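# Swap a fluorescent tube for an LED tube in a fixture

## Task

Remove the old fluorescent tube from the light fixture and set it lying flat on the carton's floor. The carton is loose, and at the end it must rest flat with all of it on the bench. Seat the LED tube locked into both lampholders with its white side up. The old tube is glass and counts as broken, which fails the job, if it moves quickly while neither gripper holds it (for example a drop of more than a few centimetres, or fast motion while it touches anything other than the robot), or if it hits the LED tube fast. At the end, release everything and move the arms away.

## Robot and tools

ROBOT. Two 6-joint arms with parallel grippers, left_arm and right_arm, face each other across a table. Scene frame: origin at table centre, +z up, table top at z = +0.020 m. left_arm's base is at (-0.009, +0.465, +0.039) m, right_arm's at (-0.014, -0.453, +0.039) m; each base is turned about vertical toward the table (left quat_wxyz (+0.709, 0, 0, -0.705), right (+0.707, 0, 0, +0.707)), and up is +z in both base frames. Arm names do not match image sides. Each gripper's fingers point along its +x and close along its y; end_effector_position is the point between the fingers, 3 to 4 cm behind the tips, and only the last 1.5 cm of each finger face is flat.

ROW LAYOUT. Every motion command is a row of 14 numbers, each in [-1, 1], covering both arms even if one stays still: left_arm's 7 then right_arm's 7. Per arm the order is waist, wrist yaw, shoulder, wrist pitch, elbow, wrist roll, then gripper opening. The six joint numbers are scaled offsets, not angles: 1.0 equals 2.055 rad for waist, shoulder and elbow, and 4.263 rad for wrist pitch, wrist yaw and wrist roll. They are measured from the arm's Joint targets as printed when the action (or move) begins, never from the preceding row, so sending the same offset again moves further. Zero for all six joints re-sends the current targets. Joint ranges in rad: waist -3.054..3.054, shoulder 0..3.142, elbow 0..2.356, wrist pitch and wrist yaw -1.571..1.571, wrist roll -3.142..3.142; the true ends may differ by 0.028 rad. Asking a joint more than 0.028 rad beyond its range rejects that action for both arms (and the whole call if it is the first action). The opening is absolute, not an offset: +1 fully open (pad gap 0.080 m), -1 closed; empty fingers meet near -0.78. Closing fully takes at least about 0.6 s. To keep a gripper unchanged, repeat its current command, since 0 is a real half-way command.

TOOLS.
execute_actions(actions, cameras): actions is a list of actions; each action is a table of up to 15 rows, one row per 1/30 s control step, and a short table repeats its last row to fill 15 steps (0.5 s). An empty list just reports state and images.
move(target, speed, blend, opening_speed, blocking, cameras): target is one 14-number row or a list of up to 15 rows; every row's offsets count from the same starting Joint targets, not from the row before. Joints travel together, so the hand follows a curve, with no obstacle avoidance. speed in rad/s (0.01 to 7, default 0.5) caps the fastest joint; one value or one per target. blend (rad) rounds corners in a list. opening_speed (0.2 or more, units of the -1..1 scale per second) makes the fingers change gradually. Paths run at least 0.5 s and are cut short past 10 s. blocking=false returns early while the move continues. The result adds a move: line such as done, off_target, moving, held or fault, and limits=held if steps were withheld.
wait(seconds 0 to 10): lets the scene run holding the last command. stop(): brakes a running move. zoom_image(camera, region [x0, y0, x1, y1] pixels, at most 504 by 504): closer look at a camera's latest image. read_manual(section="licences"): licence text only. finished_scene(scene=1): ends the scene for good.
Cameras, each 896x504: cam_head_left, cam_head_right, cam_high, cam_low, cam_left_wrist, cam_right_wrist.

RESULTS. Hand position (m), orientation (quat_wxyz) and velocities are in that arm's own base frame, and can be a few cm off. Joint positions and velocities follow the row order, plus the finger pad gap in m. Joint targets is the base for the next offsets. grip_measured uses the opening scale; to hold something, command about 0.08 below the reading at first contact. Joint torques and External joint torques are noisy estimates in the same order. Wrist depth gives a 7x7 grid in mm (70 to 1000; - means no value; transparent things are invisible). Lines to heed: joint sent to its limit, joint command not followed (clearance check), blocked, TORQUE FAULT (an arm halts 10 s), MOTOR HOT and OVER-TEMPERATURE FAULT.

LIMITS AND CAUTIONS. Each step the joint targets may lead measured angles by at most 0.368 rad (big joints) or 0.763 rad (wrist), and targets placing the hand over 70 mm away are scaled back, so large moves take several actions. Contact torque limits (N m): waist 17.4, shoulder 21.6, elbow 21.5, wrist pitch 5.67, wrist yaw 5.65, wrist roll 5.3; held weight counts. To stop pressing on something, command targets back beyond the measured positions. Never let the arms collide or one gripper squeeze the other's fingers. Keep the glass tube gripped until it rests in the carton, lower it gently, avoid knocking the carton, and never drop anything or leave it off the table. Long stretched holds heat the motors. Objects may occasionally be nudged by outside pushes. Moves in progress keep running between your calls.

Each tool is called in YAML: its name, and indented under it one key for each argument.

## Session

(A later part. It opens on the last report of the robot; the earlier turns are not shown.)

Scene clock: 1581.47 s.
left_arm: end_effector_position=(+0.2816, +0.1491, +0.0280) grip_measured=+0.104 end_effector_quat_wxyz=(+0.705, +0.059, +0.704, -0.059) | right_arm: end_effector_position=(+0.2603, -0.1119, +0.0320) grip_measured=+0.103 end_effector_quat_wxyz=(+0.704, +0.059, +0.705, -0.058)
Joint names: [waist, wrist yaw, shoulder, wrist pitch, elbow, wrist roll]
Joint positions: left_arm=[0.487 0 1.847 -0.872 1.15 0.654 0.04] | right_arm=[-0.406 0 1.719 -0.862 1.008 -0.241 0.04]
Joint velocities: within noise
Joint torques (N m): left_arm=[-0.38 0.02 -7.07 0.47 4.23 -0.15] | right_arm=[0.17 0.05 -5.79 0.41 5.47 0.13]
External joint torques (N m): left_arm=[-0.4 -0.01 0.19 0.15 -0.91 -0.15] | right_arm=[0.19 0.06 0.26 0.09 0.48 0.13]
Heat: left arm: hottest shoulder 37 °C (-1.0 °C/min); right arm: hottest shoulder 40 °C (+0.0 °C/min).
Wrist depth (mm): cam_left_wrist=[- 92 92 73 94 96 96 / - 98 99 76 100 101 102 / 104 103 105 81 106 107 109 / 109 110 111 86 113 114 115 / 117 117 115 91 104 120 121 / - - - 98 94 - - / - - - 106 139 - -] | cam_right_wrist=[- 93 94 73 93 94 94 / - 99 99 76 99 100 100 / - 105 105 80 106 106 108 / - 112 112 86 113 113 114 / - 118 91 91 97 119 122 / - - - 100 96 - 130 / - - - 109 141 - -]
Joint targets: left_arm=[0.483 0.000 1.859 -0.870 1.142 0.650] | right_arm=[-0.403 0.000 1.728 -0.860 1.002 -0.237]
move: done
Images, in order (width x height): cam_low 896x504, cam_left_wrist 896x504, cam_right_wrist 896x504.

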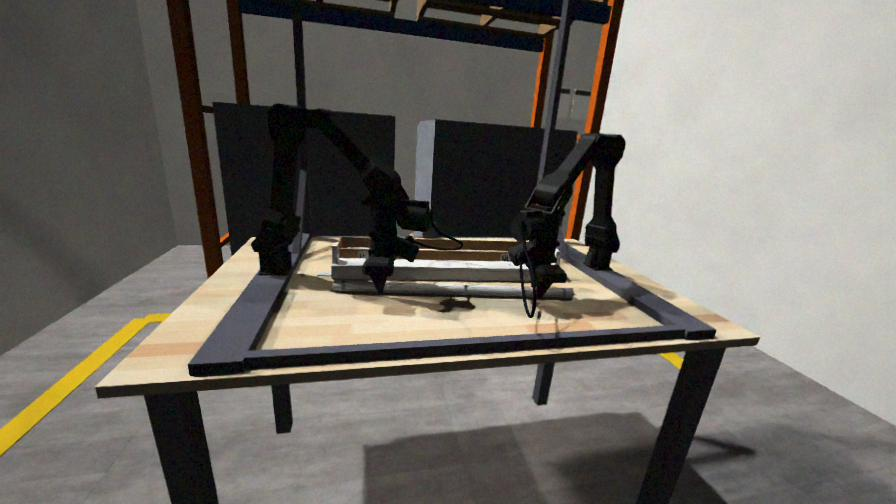

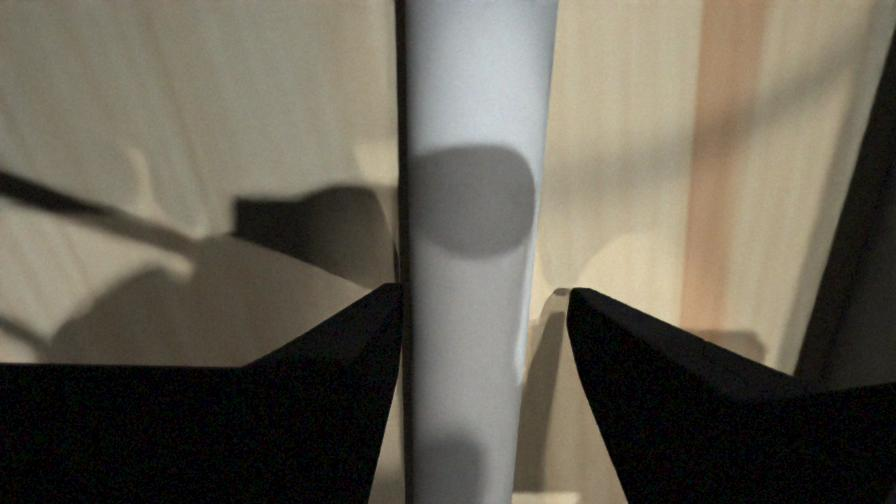

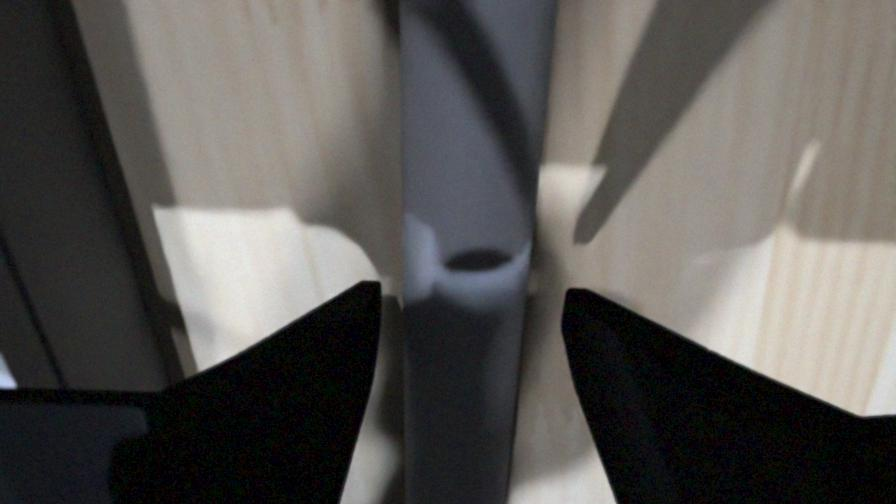

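move:
  target:
    - [0.0097,0,0.0035,-0.0016,0.0126,0.0042,0.1,0.0029,0,0,0,-0.0027,0.0012,0.1]
    - [0.0097,0,0.0035,-0.0016,0.0126,0.0042,-0.12,0.0029,0,0,0,-0.0027,0.0012,-0.16]
  speed: 0.1
  opening_speed: 0.5
  cameras: ["cam_left_wrist","cam_right_wrist"]

Scene clock: 1613.63 s.
left_arm: end_effector_position=(+0.2814, +0.1537, +0.0281) grip_measured=-0.116 end_effector_quat_wxyz=(+0.705, +0.058, +0.704, -0.057) | right_arm: end_effector_position=(+0.2593, -0.1097, +0.0307) grip_measured=-0.156 end_effector_quat_wxyz=(+0.702, +0.059, +0.707, -0.057)
Joint names: [waist, wrist yaw, shoulder, wrist pitch, elbow, wrist roll]
Joint positions: left_arm=[0.5 0 1.854 -0.875 1.159 0.663 0.03] | right_arm=[-0.401 0 1.719 -0.861 1.002 -0.236 0.028]
Joint velocities: within noise
Joint torques (N m): left_arm=[0.27 0.02 -7.04 0.21 6.14 0.16] | right_arm=[0.27 0.06 -5.85 0.43 5.31 0.11]
External joint torques (N m): left_arm=[0.25 -0.01 0.3 -0.12 0.97 0.16] | right_arm=[0.27 0.07 0.15 0.12 0.38 0.11]
Heat: left arm: hottest shoulder 39 °C (+1.0 °C/min); right arm: hottest shoulder 40 °C (+0.0 °C/min).
Wrist depth (mm): cam_left_wrist=[- 92 93 92 93 96 96 / - 98 99 79 98 101 102 / 104 104 105 83 105 107 109 / 109 110 111 87 112 114 115 / 116 118 116 91 101 122 122 / - - - 97 91 - - / - - - 107 104 - -] | cam_right_wrist=[- 92 92 90 92 93 93 / - 98 98 75 96 99 99 / - 104 104 80 103 105 106 / - 111 111 85 110 112 112 / - 117 115 90 96 120 120 / - - - 98 82 - 128 / - - - 106 - - -]
Joint targets: left_arm=[0.503 0.000 1.867 -0.877 1.168 0.668] | right_arm=[-0.397 0.000 1.728 -0.860 0.996 -0.232]
move: done
Images, in order (width x height): cam_left_wrist 896x504, cam_right_wrist 896x504.

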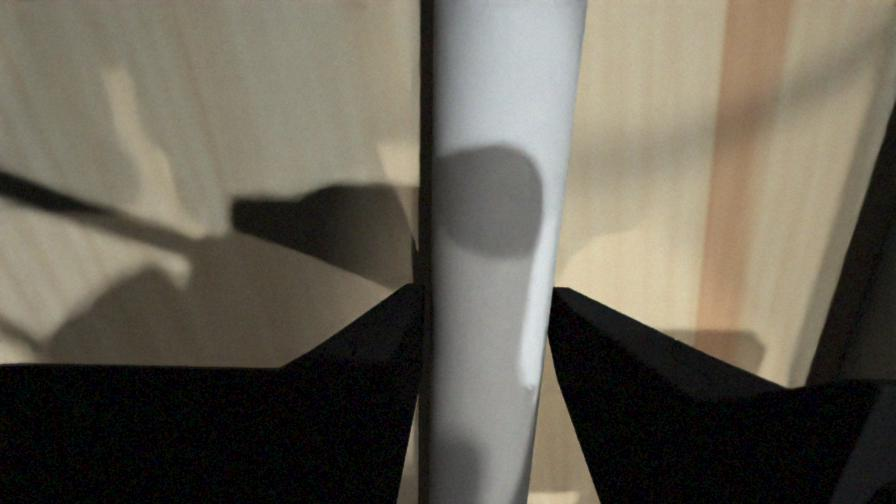

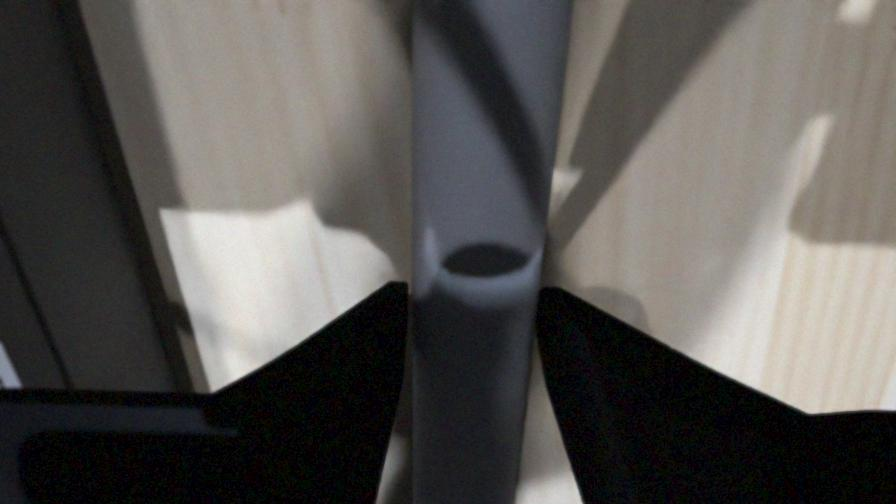

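move:
  target:
    - [0.0522,0.0452,0.0775,-0.0504,0.0931,0.0292,-0.12,-0.0786,-0.0575,0.0427,-0.0225,0.0465,-0.0408,-0.16]
    - [0.0928,0.0804,0.1729,-0.1069,0.1965,0.0613,-0.12,-0.1406,-0.1061,0.1126,-0.0554,0.0972,-0.0829,-0.16]
  speed: 0.25
  blend: 0.03
  cameras: ["cam_left_wrist","cam_right_wrist","cam_low"]

zoom_image:
  camera: "cam_low"
  region: [340, 240, 600, 320]

Scene clock: 1633.70 s.
left_arm: end_effector_position=(+0.2841, +0.1704, +0.0262) grip_measured=-0.117 end_effector_quat_wxyz=(+0.671, -0.123, +0.692, -0.236) | right_arm: end_effector_position=(+0.2573, -0.1257, +0.0280) grip_measured=-0.157 end_effector_quat_wxyz=(+0.693, +0.240, +0.668, +0.126)
Joint names: [waist, wrist yaw, shoulder, wrist pitch, elbow, wrist roll]
Joint positions: left_arm=[0.691 0.337 2.201 -1.331 1.566 0.924 0.03] | right_arm=[-0.683 -0.446 1.948 -1.094 1.187 -0.582 0.028]
Joint velocities: within noise
Joint torques (N m): left_arm=[0.25 0.49 -8.16 -0.32 5.3 0.2] | right_arm=[-0.19 -0.52 -6.66 -0.26 6.54 -0.18]
External joint torques (N m): left_arm=[0.17 0.26 1.06 0.03 0.64 0.17] | right_arm=[-0.21 -0.24 0.43 -0.13 2.14 -0.16]
Heat: left arm: hottest shoulder 39 °C (+2.0 °C/min); right arm: hottest shoulder 40 °C (+0.0 °C/min).
Wrist depth (mm): cam_left_wrist=[- 72 82 87 80 135 127 / - 75 85 90 88 140 127 / - 78 90 95 129 151 133 / - 82 97 93 134 161 144 / - 86 97 96 101 167 168 / - - - 102 91 - - / - - - 111 107 - -] | cam_right_wrist=[- 122 116 74 78 78 73 / 109 122 124 77 85 82 74 / 118 125 132 81 93 85 79 / 132 126 142 86 98 91 80 / 148 135 149 91 97 91 84 / - - - 99 82 - 87 / - - - 108 - - -]
Joint targets: left_arm=[0.694 0.342 2.222 -1.332 1.572 0.929] | right_arm=[-0.686 -0.452 1.959 -1.096 1.196 -0.586]
move: done
Images, in order (width x height): cam_low 896x504, cam_left_wrist 896x504, cam_right_wrist 896x504.

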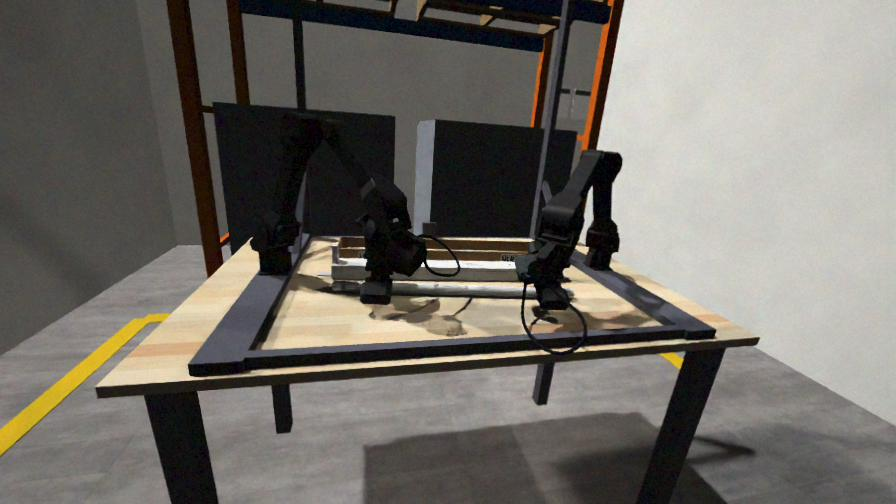

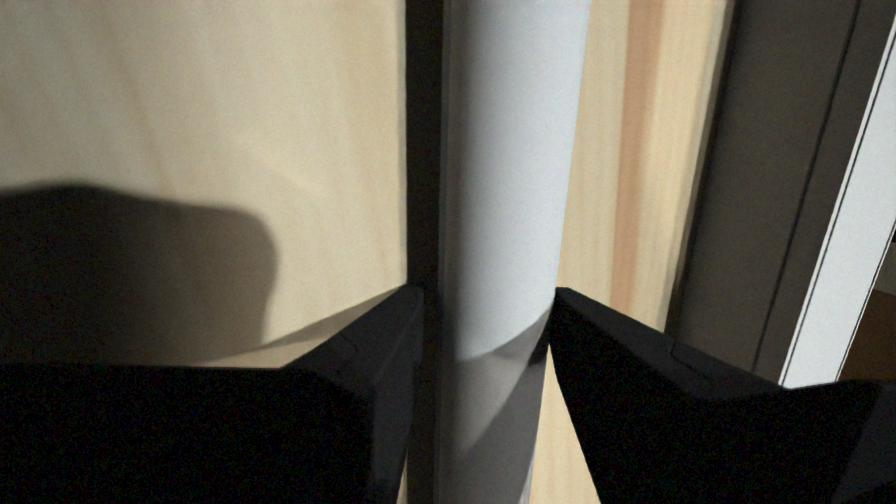

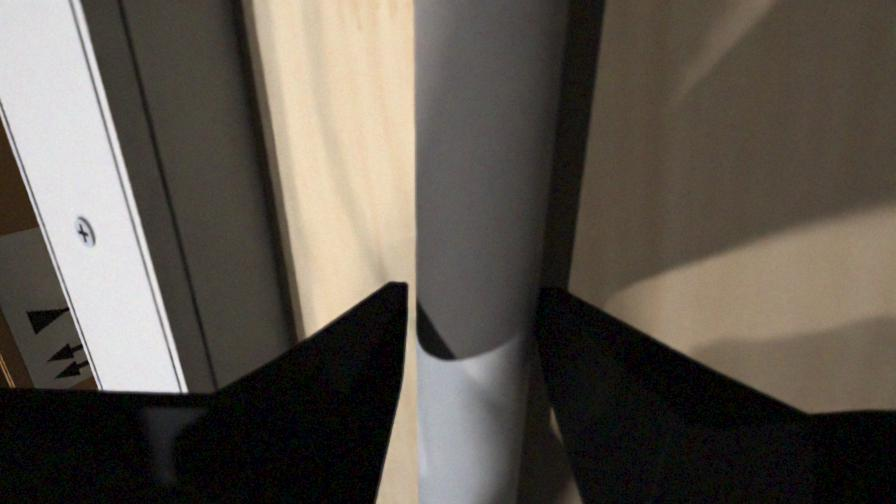

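Scaled by 1.938 from the camera's 896x504 image, which has a finer 1280x720 frame.

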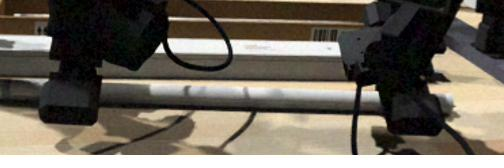

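move:
  target: [0,0,0,0,0,0,-0.4,0,0,0,0,0,0,-0.4]
  opening_speed: 0.4
  cameras: ["cam_left_wrist","cam_right_wrist"]

Scene clock: 1640.07 s.
left_arm: end_effector_position=(+0.2843, +0.1702, +0.0261) grip_measured=-0.268 end_effector_quat_wxyz=(+0.671, -0.124, +0.692, -0.237) | right_arm: end_effector_position=(+0.2572, -0.1259, +0.0282) grip_measured=-0.331 end_effector_quat_wxyz=(+0.693, +0.240, +0.668, +0.126)
Joint names: [waist, wrist yaw, shoulder, wrist pitch, elbow, wrist roll]
Joint positions: left_arm=[0.691 0.339 2.203 -1.333 1.567 0.925 0.023] | right_arm=[-0.684 -0.447 1.949 -1.096 1.188 -0.583 0.02]
Joint velocities: within noise
Joint torques (N m): left_arm=[0.27 0.4 -8.35 -0.24 5.17 0.17] | right_arm=[-0.19 -0.47 -6.77 -0.11 6.29 -0.15]
External joint torques (N m): left_arm=[0.36 0.16 0.82 0.11 0.55 0.15] | right_arm=[-0.21 -0.19 0.37 0.01 1.85 -0.12]
Heat: left arm: hottest shoulder 39 °C (+2.0 °C/min); right arm: hottest shoulder 40 °C (+0.0 °C/min).
Wrist depth (mm): cam_left_wrist=[- 71 82 80 110 134 126 / - 75 85 83 118 141 126 / - 78 90 88 128 151 134 / - 81 97 90 134 160 145 / - 86 98 94 100 168 170 / - - - 100 - - - / - - - 108 77 - -] | cam_right_wrist=[- 122 117 72 78 78 73 / 110 122 124 77 87 82 74 / 119 125 133 82 94 86 78 / 133 127 143 87 100 92 81 / 152 136 152 92 94 91 85 / - - - 100 82 - 87 / - - - 108 - - -]
Joint targets: left_arm=[0.694 0.342 2.222 -1.332 1.572 0.929] | right_arm=[-0.686 -0.452 1.960 -1.096 1.196 -0.586]
move: done
Images, in order (width x height): cam_left_wrist 896x504, cam_right_wrist 896x504.

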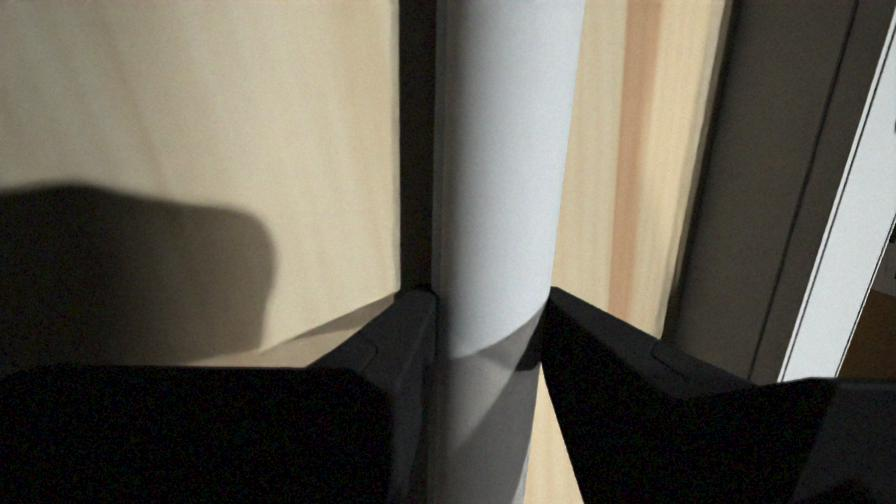

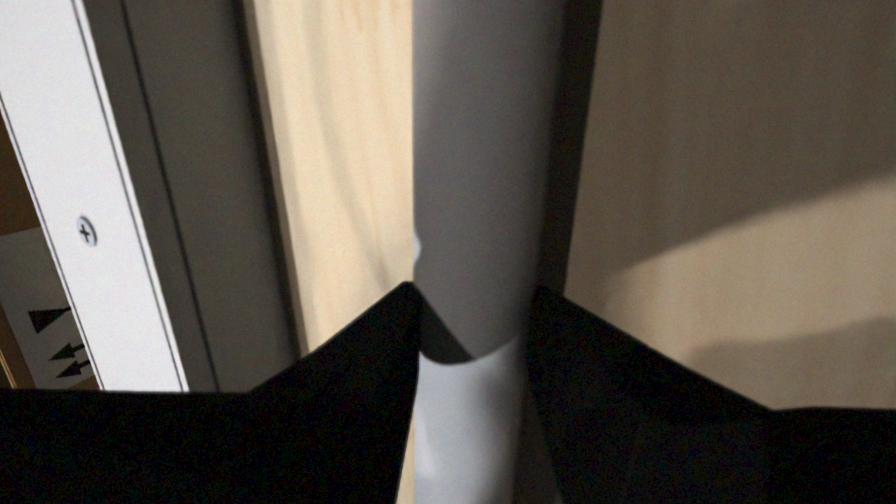

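move:
  target:
    - [0,0,0,0,0,0,-0.12,0,0,0,0,0,0,-0.17]
    - [-0.0040,0.0003,0,0.0036,-0.0133,0,-0.4,0.0063,-0.0004,0.0020,0.0045,-0.0146,0,-0.4]
  speed: 0.05
  opening_speed: 0.5
  cameras: ["cam_left_wrist","cam_right_wrist"]

Scene clock: 1681.83 s.
left_arm: end_effector_position=(+0.2847, +0.1695, +0.0243) grip_measured=-0.267 end_effector_quat_wxyz=(+0.672, -0.125, +0.690, -0.237) | right_arm: end_effector_position=(+0.2578, -0.1236, +0.0249) grip_measured=-0.314 end_effector_quat_wxyz=(+0.694, +0.239, +0.667, +0.129)
Joint names: [waist, wrist yaw, shoulder, wrist pitch, elbow, wrist roll]
Joint positions: left_arm=[0.691 0.345 2.203 -1.323 1.56 0.925 0.023] | right_arm=[-0.679 -0.451 1.951 -1.078 1.176 -0.583 0.021]
Joint velocities: within noise
Joint torques (N m): left_arm=[-0.53 0.24 -8.41 0.14 2.81 0.17] | right_arm=[0.69 -0.37 -6.68 -0.03 4.2 -0.18]
External joint torques (N m): left_arm=[-0.56 0.01 0.77 0.48 -1.82 0.15] | right_arm=[0.69 -0.09 0.46 0.08 -0.21 -0.15]
Heat: left arm: hottest shoulder 39 °C (+0.0 °C/min); right arm: hottest shoulder 40 °C (+0.0 °C/min).
Wrist depth (mm): cam_left_wrist=[- 71 82 86 110 135 128 / - 74 85 83 117 140 127 / - 77 90 87 127 150 133 / - 81 97 90 135 160 143 / - 85 98 93 100 167 166 / - - - 99 - - - / - - - 107 85 - -] | cam_right_wrist=[- 120 114 - 81 77 72 / - 122 121 74 84 80 73 / 114 123 129 79 91 83 76 / 126 122 139 83 96 90 78 / 142 129 149 88 93 88 82 / - - - 93 92 - 85 / - - - 103 - - -]
Joint targets: left_arm=[0.686 0.344 2.222 -1.317 1.545 0.929] | right_arm=[-0.673 -0.454 1.964 -1.076 1.166 -0.586]
move: done
Images, in order (width x height): cam_left_wrist 896x504, cam_right_wrist 896x504.

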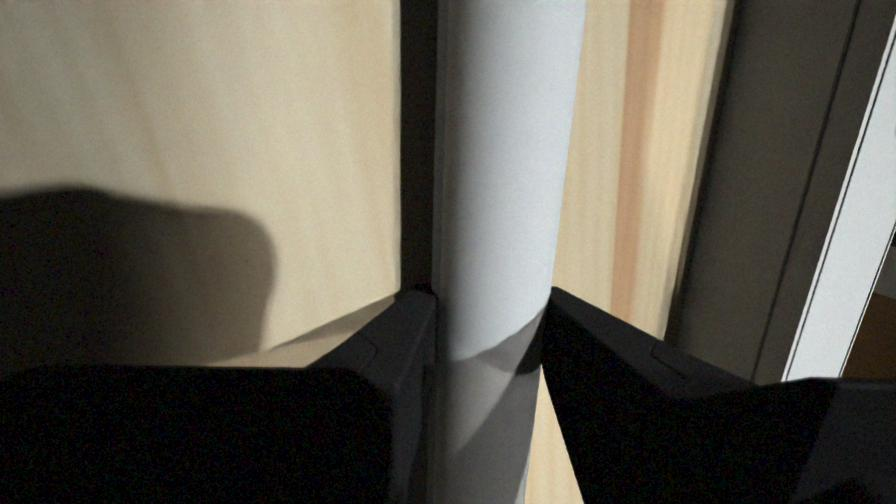

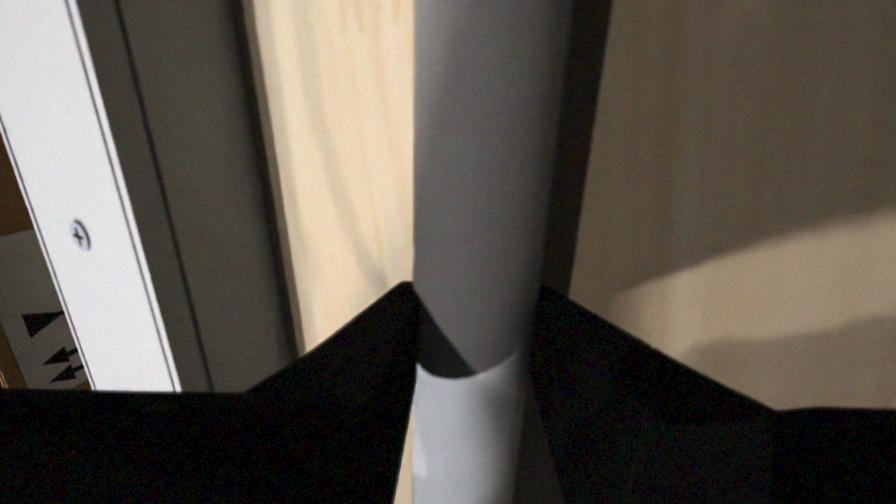

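move:
  target:
    - [0.0004,-0.0021,-0.0303,-0.0419,0.0630,-0.0014,-0.45,-0.0026,0.0007,-0.0454,-0.0387,0.0481,0.0023,-0.45]
    - [-0.0254,-0.0381,-0.1128,0.0088,-0.0176,-0.0262,-0.45,0.0421,0.0506,-0.0980,-0.0124,0.0222,0.0357,-0.45]
    - [-0.0585,-0.0807,-0.1853,0.0590,-0.1017,-0.0463,-0.45,0.0950,0.1065,-0.1328,0.0097,-0.0055,0.0643,-0.45]
    - [-0.0971,-0.1293,-0.2428,0.1101,-0.1868,-0.0609,-0.45,0.1510,0.1667,-0.1474,0.0288,-0.0342,0.0897,-0.45]
    - [-0.1371,-0.1826,-0.2806,0.1658,-0.2715,-0.0684,-0.45,0.2034,0.2288,-0.1393,0.0459,-0.0620,0.1134,-0.45]
  speed: [0.15, 0.3, 0.3, 0.3, 0.3]
  blend: 0.03

Scene clock: 1793.57 s.
left_arm: end_effector_position=(+0.2807, +0.1897, +0.0670) grip_measured=-0.267 end_effector_quat_wxyz=(+0.696, +0.235, +0.667, +0.124) | right_arm: end_effector_position=(+0.2635, -0.1457, +0.0703) grip_measured=-0.314 end_effector_quat_wxyz=(+0.667, -0.123, +0.696, -0.236)
Joint names: [waist, wrist yaw, shoulder, wrist pitch, elbow, wrist roll]
Joint positions: left_arm=[0.409 -0.428 1.659 -0.611 0.996 0.637 0.023] | right_arm=[-0.257 0.513 1.679 -0.882 1.044 -0.106 0.021]
Joint velocities: within noise
Joint torques (N m): left_arm=[-0.51 -0.56 -9.53 0.79 4.58 -0.02] | right_arm=[0.2 0.66 -7.12 0.49 5.59 0.13]
External joint torques (N m): left_arm=[-0.53 -0.32 -3.06 0 -1.13 0] | right_arm=[0.18 0.37 -1.12 0.09 0.38 0.11]
Heat: left arm: hottest shoulder 40 °C (+2.0 °C/min); right arm: hottest shoulder 38 °C (+1.0 °C/min).
Wrist depth (mm): cam_left_wrist=[- 184 166 75 120 115 103 / - 192 175 78 127 118 107 / - 202 190 83 134 125 113 / - 215 201 87 142 129 116 / - - 223 93 100 135 121 / - - - 100 - - - / - - - 107 85 - -] | cam_right_wrist=[98 105 117 - 161 189 209 / - 110 126 74 168 205 - / - 116 133 79 183 229 - / 112 122 140 83 199 248 - / 118 129 140 88 92 271 - / - - - 93 92 - - / - - - 104 - - -]
Joint targets: left_arm=[0.404 -0.435 1.645 -0.610 0.987 0.637] | right_arm=[-0.255 0.522 1.677 -0.881 1.039 -0.102]
move: done

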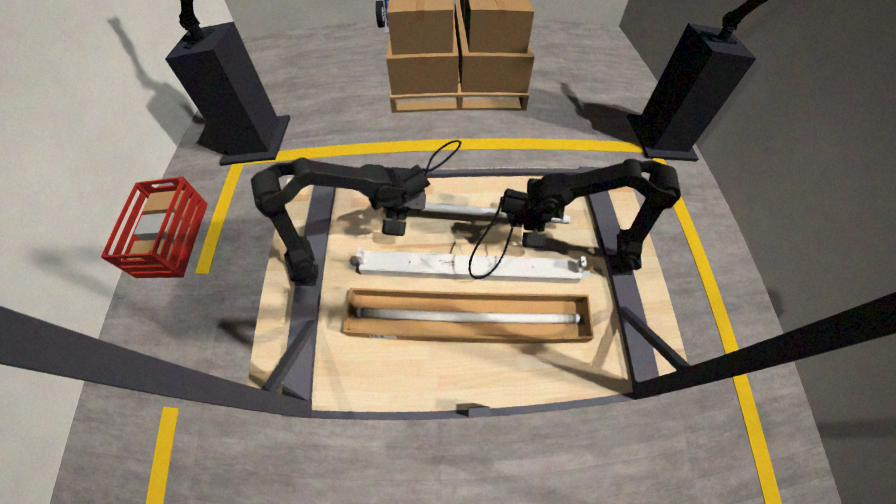

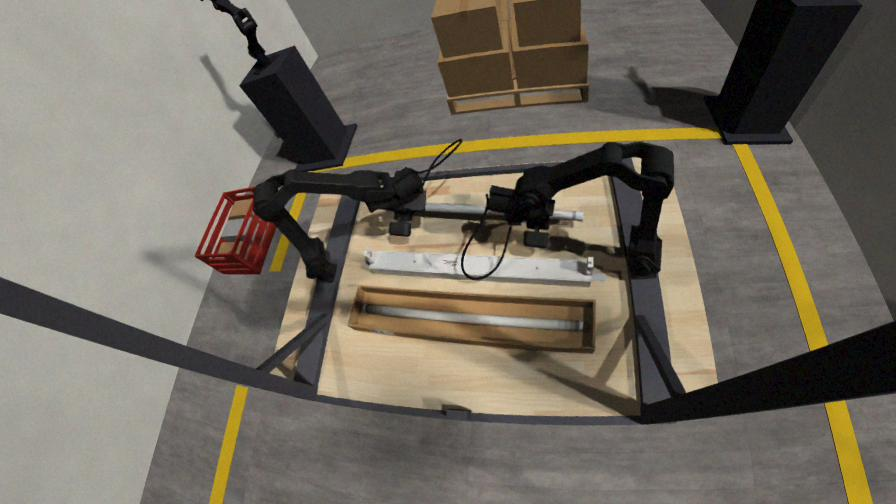

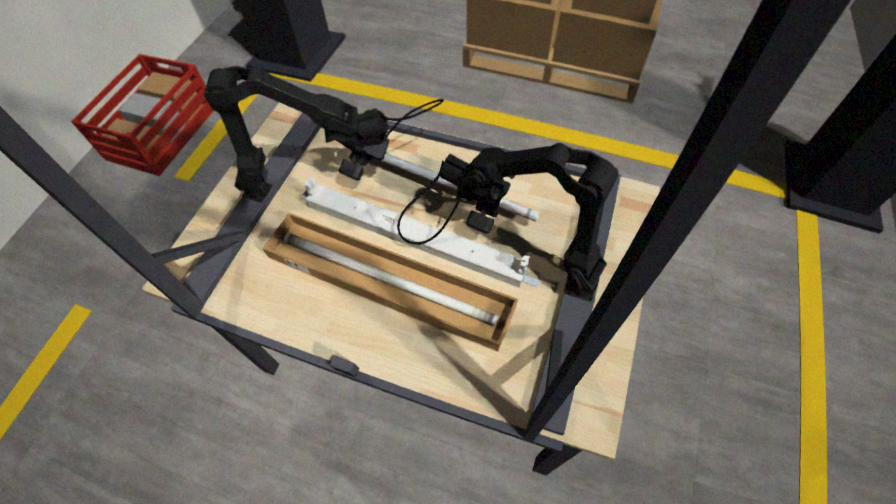

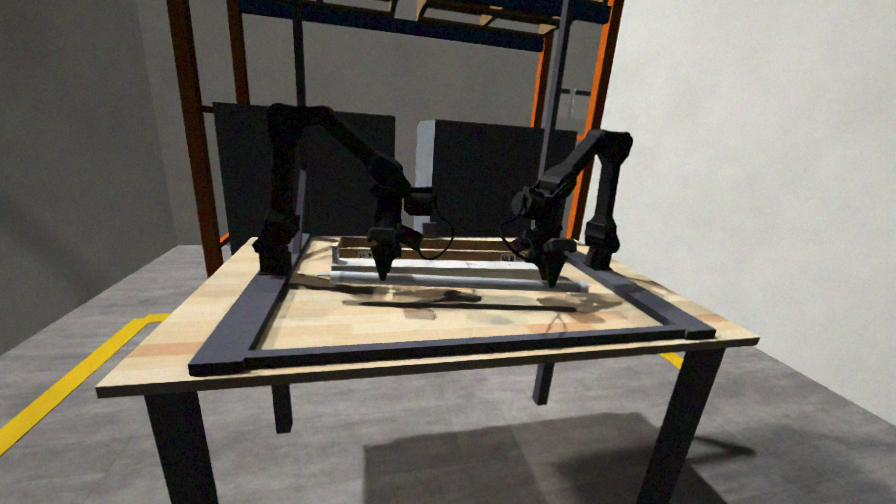

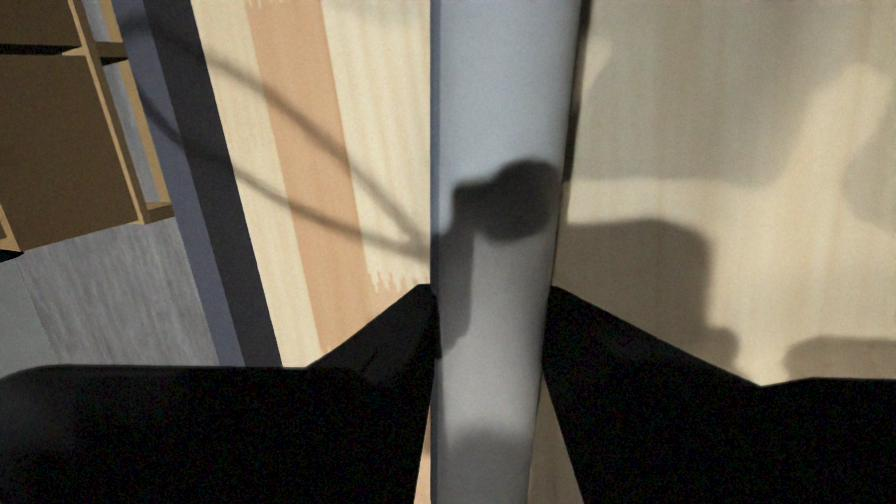

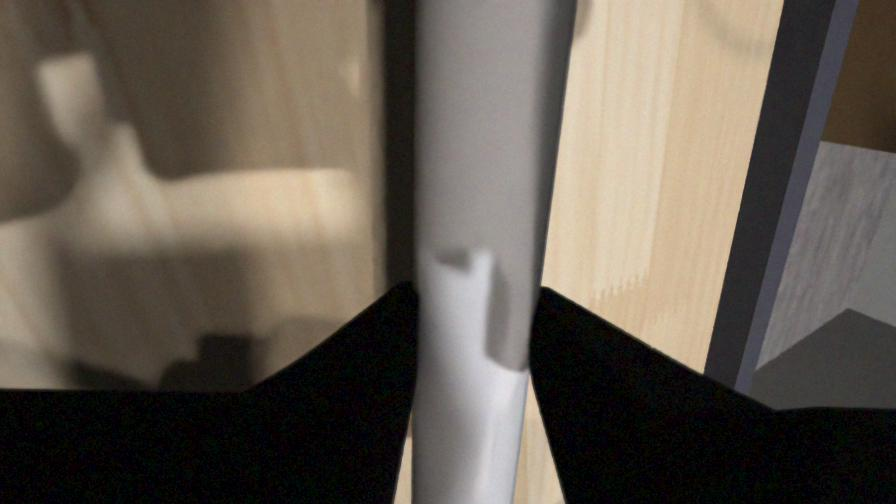

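move:
  target: [0,0,0.0482,0.0446,-0.0523,0,-0.45,0,0,0.0459,0.0438,-0.0529,0,-0.45]
  speed: 0.08
  cameras: ["cam_low","cam_left_wrist","cam_right_wrist"]

zoom_image:
  camera: "cam_low"
  region: [320, 250, 600, 330]

Scene clock: 1805.90 s.
left_arm: end_effector_position=(+0.2806, +0.1889, +0.0263) grip_measured=-0.267 end_effector_quat_wxyz=(+0.699, +0.237, +0.663, +0.126) | right_arm: end_effector_position=(+0.2637, -0.1459, +0.0264) grip_measured=-0.314 end_effector_quat_wxyz=(+0.668, -0.124, +0.694, -0.238)
Joint names: [waist, wrist yaw, shoulder, wrist pitch, elbow, wrist roll]
Joint positions: left_arm=[0.407 -0.428 1.732 -0.42 0.89 0.637 0.023] | right_arm=[-0.257 0.516 1.76 -0.693 0.94 -0.105 0.021]
Joint velocities: within noise
Joint torques (N m): left_arm=[-0.27 -0.5 -6.16 0.73 3.98 -0.03] | right_arm=[0.02 0.59 -5.71 0.32 4.49 0.16]
External joint torques (N m): left_arm=[-0.31 -0.27 0.33 -0.09 -1.28 0] | right_arm=[0.04 0.29 0.44 -0.09 -0.27 0.14]
Heat: left arm: hottest shoulder 40 °C (+1.0 °C/min); right arm: hottest shoulder 39 °C (+2.0 °C/min).
Wrist depth (mm): cam_left_wrist=[158 143 119 77 86 81 73 / 160 151 127 80 83 85 77 / 166 163 135 84 95 88 79 / 177 177 144 89 101 91 83 / - 184 159 93 100 97 87 / - - - 99 - - - / - - - 106 85 - -] | cam_right_wrist=[- 72 79 83 107 127 158 / - 74 84 74 111 137 176 / - 77 88 79 122 151 194 / - 81 91 84 131 166 210 / - 85 94 88 93 187 232 / - 87 - 94 93 - 257 / - - - 104 - - -]
Joint targets: left_arm=[0.404 -0.435 1.744 -0.420 0.879 0.637] | right_arm=[-0.255 0.521 1.771 -0.694 0.930 -0.102]
move: done
Images, in order (width x height): cam_low 896x504, cam_left_wrist 896x504, cam_right_wrist 896x504.

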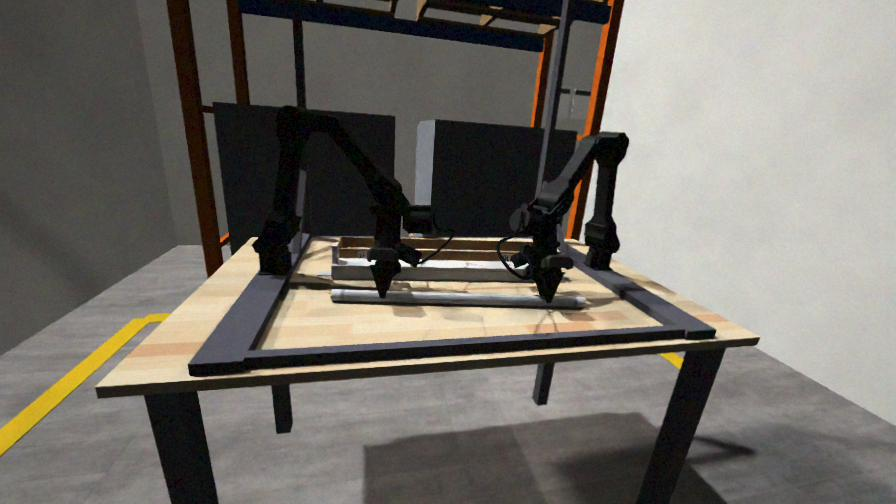

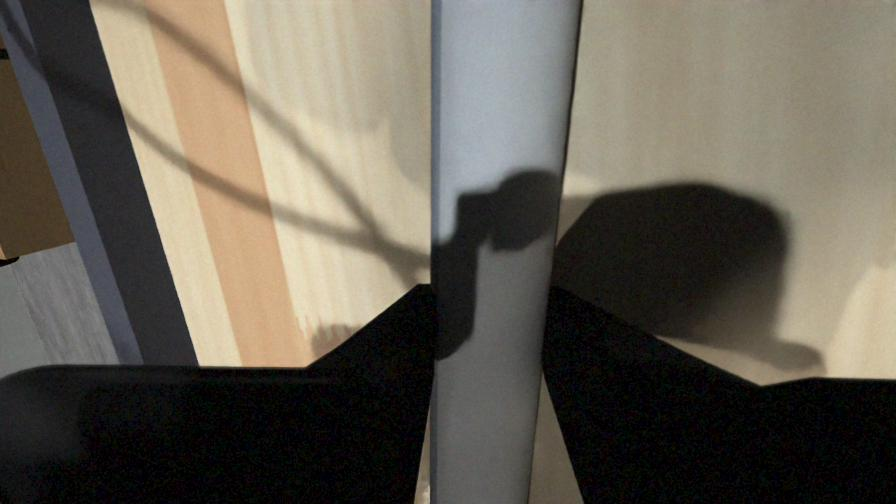

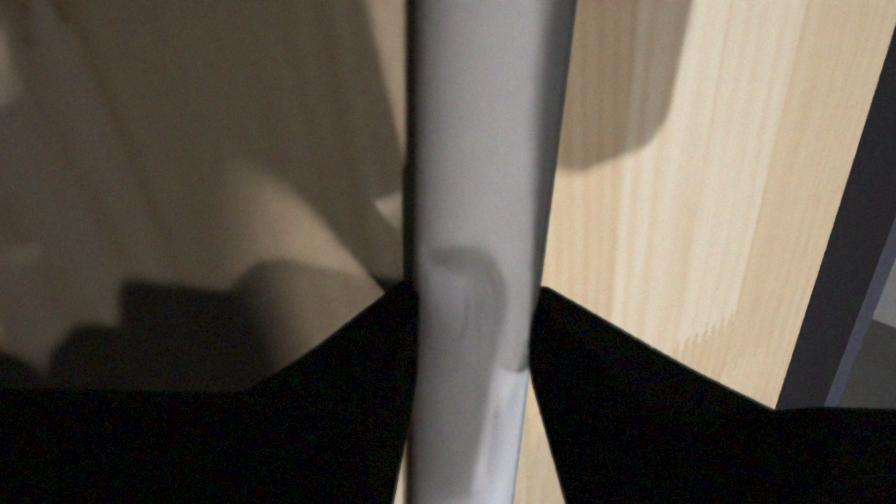

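Scaled by 1.800 from the camera's 896x504 image, which has a finer 1280x720 frame.

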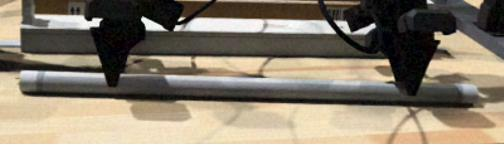

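move:
  target: [0,0,0.0026,0.0023,-0.0022,0,-0.45,0,0,0.0023,0.0023,-0.0025,0,-0.45]
  speed: 0.04
  cameras: []

Scene clock: 1813.53 s.
left_arm: end_effector_position=(+0.2807, +0.1894, +0.0258) grip_measured=-0.267 end_effector_quat_wxyz=(+0.699, +0.239, +0.662, +0.128) | right_arm: end_effector_position=(+0.2636, -0.1463, +0.0259) grip_measured=-0.314 end_effector_quat_wxyz=(+0.668, -0.126, +0.693, -0.240)
Joint names: [waist, wrist yaw, shoulder, wrist pitch, elbow, wrist roll]
Joint positions: left_arm=[0.407 -0.432 1.733 -0.412 0.886 0.637 0.023] | right_arm=[-0.256 0.52 1.76 -0.687 0.936 -0.105 0.021]
Joint velocities: within noise
Joint torques (N m): left_arm=[-0.27 -0.39 -5.52 0.85 3.88 -0.02] | right_arm=[0 0.37 -5.11 0.57 4.44 0.08]
External joint torques (N m): left_arm=[-0.31 -0.15 0.97 0.04 -1.34 0.01] | right_arm=[-0.07 0.08 1.1 0.15 -0.37 0.05]
Heat: left arm: hottest shoulder 39 °C (+0.0 °C/min); right arm: hottest shoulder 38 °C (+1.0 °C/min).
Wrist depth (mm): cam_left_wrist=[157 144 120 78 85 81 73 / 159 153 127 80 83 85 77 / 168 164 135 84 95 88 79 / 178 176 145 89 101 91 82 / - 185 160 93 100 96 87 / - - - 99 - - - / - - - 108 85 - -] | cam_right_wrist=[- 72 79 83 108 127 160 / - 74 84 74 111 138 179 / - 77 87 79 122 151 195 / - 81 91 84 132 167 211 / - 84 94 88 93 188 233 / - 87 - 94 93 - 265 / - - - 104 - - -]
Joint targets: left_arm=[0.404 -0.435 1.750 -0.410 0.875 0.637] | right_arm=[-0.255 0.522 1.776 -0.684 0.925 -0.102]
move: done
No camera images: "cameras" was empty.

move:
  target:
    - [0,0,0,0,0,0,-0.18,0,0,0,0,0,0,-0.225]
    - [0,0,-0.0019,-0.0049,0.0140,0,-0.18,0,0,-0.0019,-0.0057,0.0146,0,-0.225]
    - [0.0591,0.0555,0.0360,-0.0629,0.1069,0.0168,-0.18,-0.0726,-0.0637,-0.0096,-0.0214,0.0457,-0.0341,-0.225]
    - [0.1101,0.1027,0.1030,-0.1213,0.2131,0.0374,-0.18,-0.1450,-0.1234,0.0163,-0.0456,0.0914,-0.0671,-0.225]
    - [0.1523,0.1417,0.1927,-0.1835,0.3327,0.0617,-0.18,-0.2097,-0.1766,0.0711,-0.0781,0.1497,-0.1018,-0.225]
    - [0.1850,0.1724,0.3004,-0.2514,0.4672,0.0890,-0.18,-0.2623,-0.2213,0.1484,-0.1196,0.2186,-0.1400,-0.225]
  speed: [0.1,0.06,0.25,0.25,0.25,0.25]
  blend: 0.02
  cameras: ["cam_low","cam_left_wrist","cam_right_wrist"]

zoom_image:
  camera: "cam_low"
  region: [320, 250, 600, 330]

Scene clock: 1904.00 s.
left_arm: end_effector_position=(+0.2861, +0.2229, +0.0295) grip_measured=-0.183 end_effector_quat_wxyz=(+0.669, -0.122, +0.695, -0.235) | right_arm: end_effector_position=(+0.2577, -0.1746, +0.0270) grip_measured=-0.227 end_effector_quat_wxyz=(+0.694, +0.239, +0.667, +0.126)
Joint names: [waist, wrist yaw, shoulder, wrist pitch, elbow, wrist roll]
Joint positions: left_arm=[0.782 0.294 2.348 -1.478 1.828 1.012 0.027] | right_arm=[-0.791 -0.414 2.071 -1.192 1.363 -0.696 0.025]
Joint velocities: within noise
Joint torques (N m): left_arm=[0.04 0.53 -9.49 -0.57 5.49 0.16] | right_arm=[-0.23 -0.54 -7.83 -0.35 6.85 -0.13]
External joint torques (N m): left_arm=[0 0.32 0.57 -0.18 0.75 0.13] | right_arm=[-0.25 -0.27 0.2 -0.16 2.35 -0.1]
Heat: left arm: hottest shoulder 36 °C (-1.0 °C/min); right arm: hottest shoulder 36 °C (-1.0 °C/min).
Wrist depth (mm): cam_left_wrist=[- 73 82 87 84 136 158 / - 76 87 85 120 148 167 / - 79 91 90 130 162 172 / - 83 99 93 137 179 179 / - 87 99 96 100 200 195 / - - - 104 87 - - / - - - 111 88 - -] | cam_right_wrist=[143 135 113 - 82 76 72 / 146 146 121 73 84 80 73 / 148 158 130 77 91 83 76 / 151 167 139 82 96 90 78 / 158 176 145 89 92 88 82 / - - - 93 86 - 85 / - - - 102 - - -]
Joint targets: left_arm=[0.784 0.300 2.367 -1.482 1.835 1.017] | right_arm=[-0.794 -0.422 2.081 -1.194 1.374 -0.699]
move: done; blend cut to 0 rad at target 1, 0.015 rad at target 2
Images, in order (width x height): cam_low 896x504, cam_left_wrist 896x504, cam_right_wrist 896x504.

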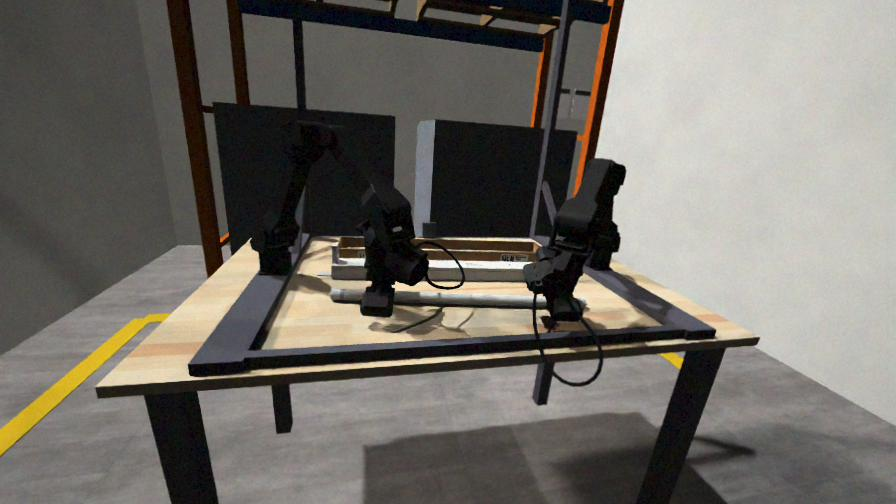

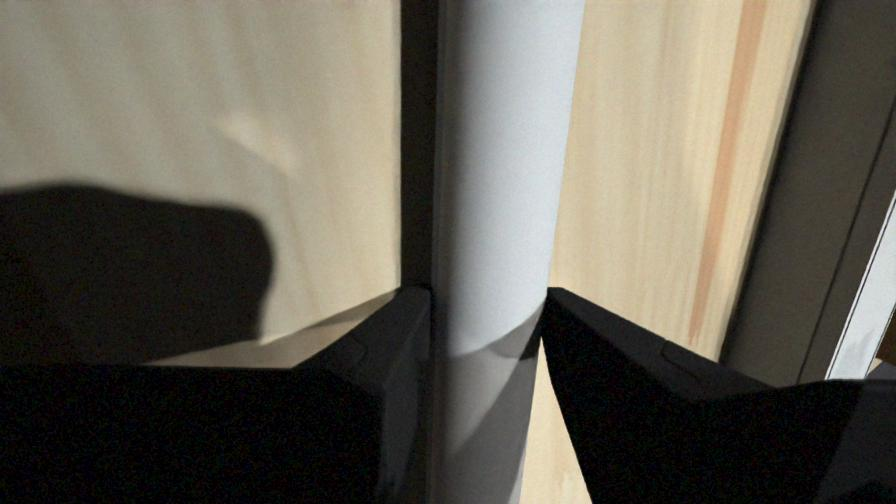

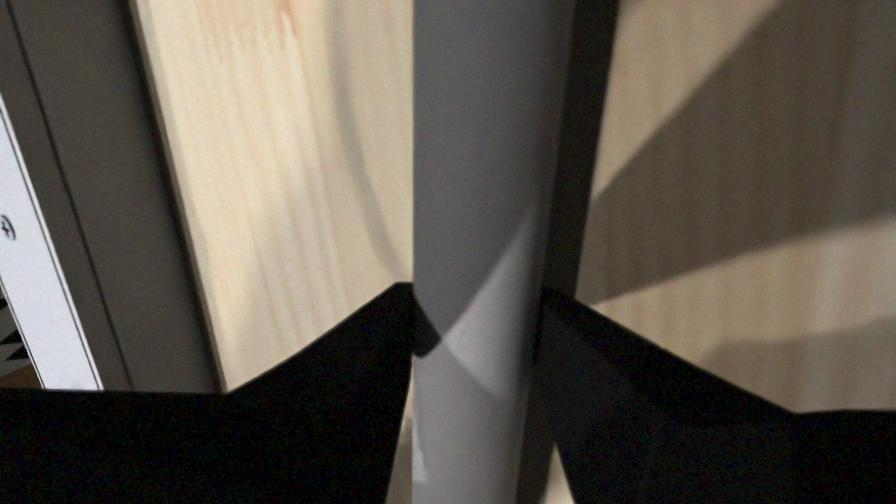

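Scaled by 1.800 from the camera's 896x504 image, which has a finer 1280x720 frame.

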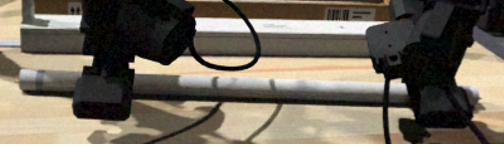

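zoom_image:
  camera: "cam_left_wrist"
  region: [390, 0, 640, 300]

zoom_image:
  camera: "cam_right_wrist"
  region: [380, 0, 630, 300]

zoom_image:
  camera: "cam_low"
  region: [325, 270, 405, 320]

Scaled by 1.680 from the camera's 896x504 image, which has a finer 1280x720 frame.

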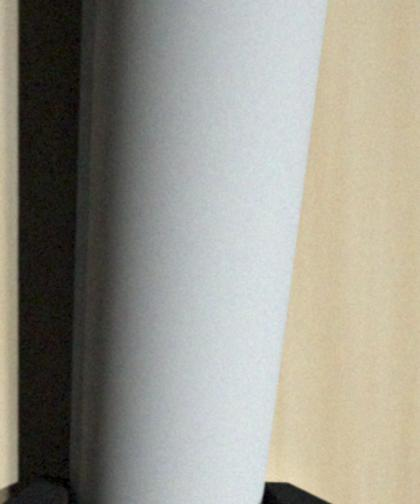

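Scaled by 1.680 from the camera's 896x504 image, which has a finer 1280x720 frame.

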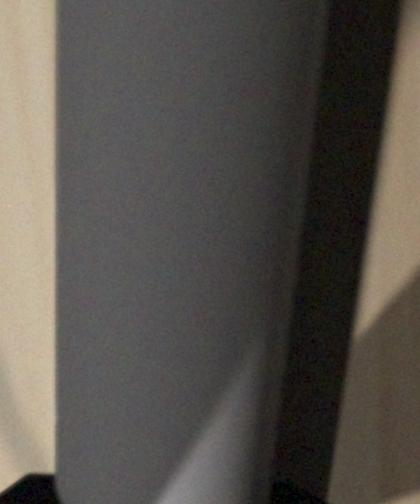

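Scaled by 6.300 from the camera's 896x504 image, which has a finer 1280x720 frame.

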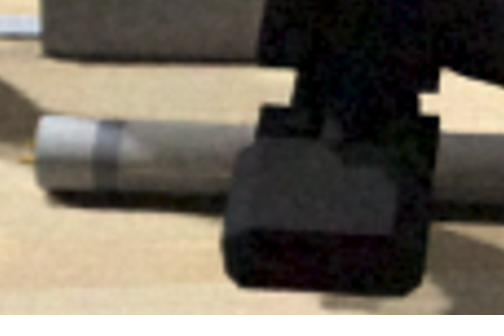

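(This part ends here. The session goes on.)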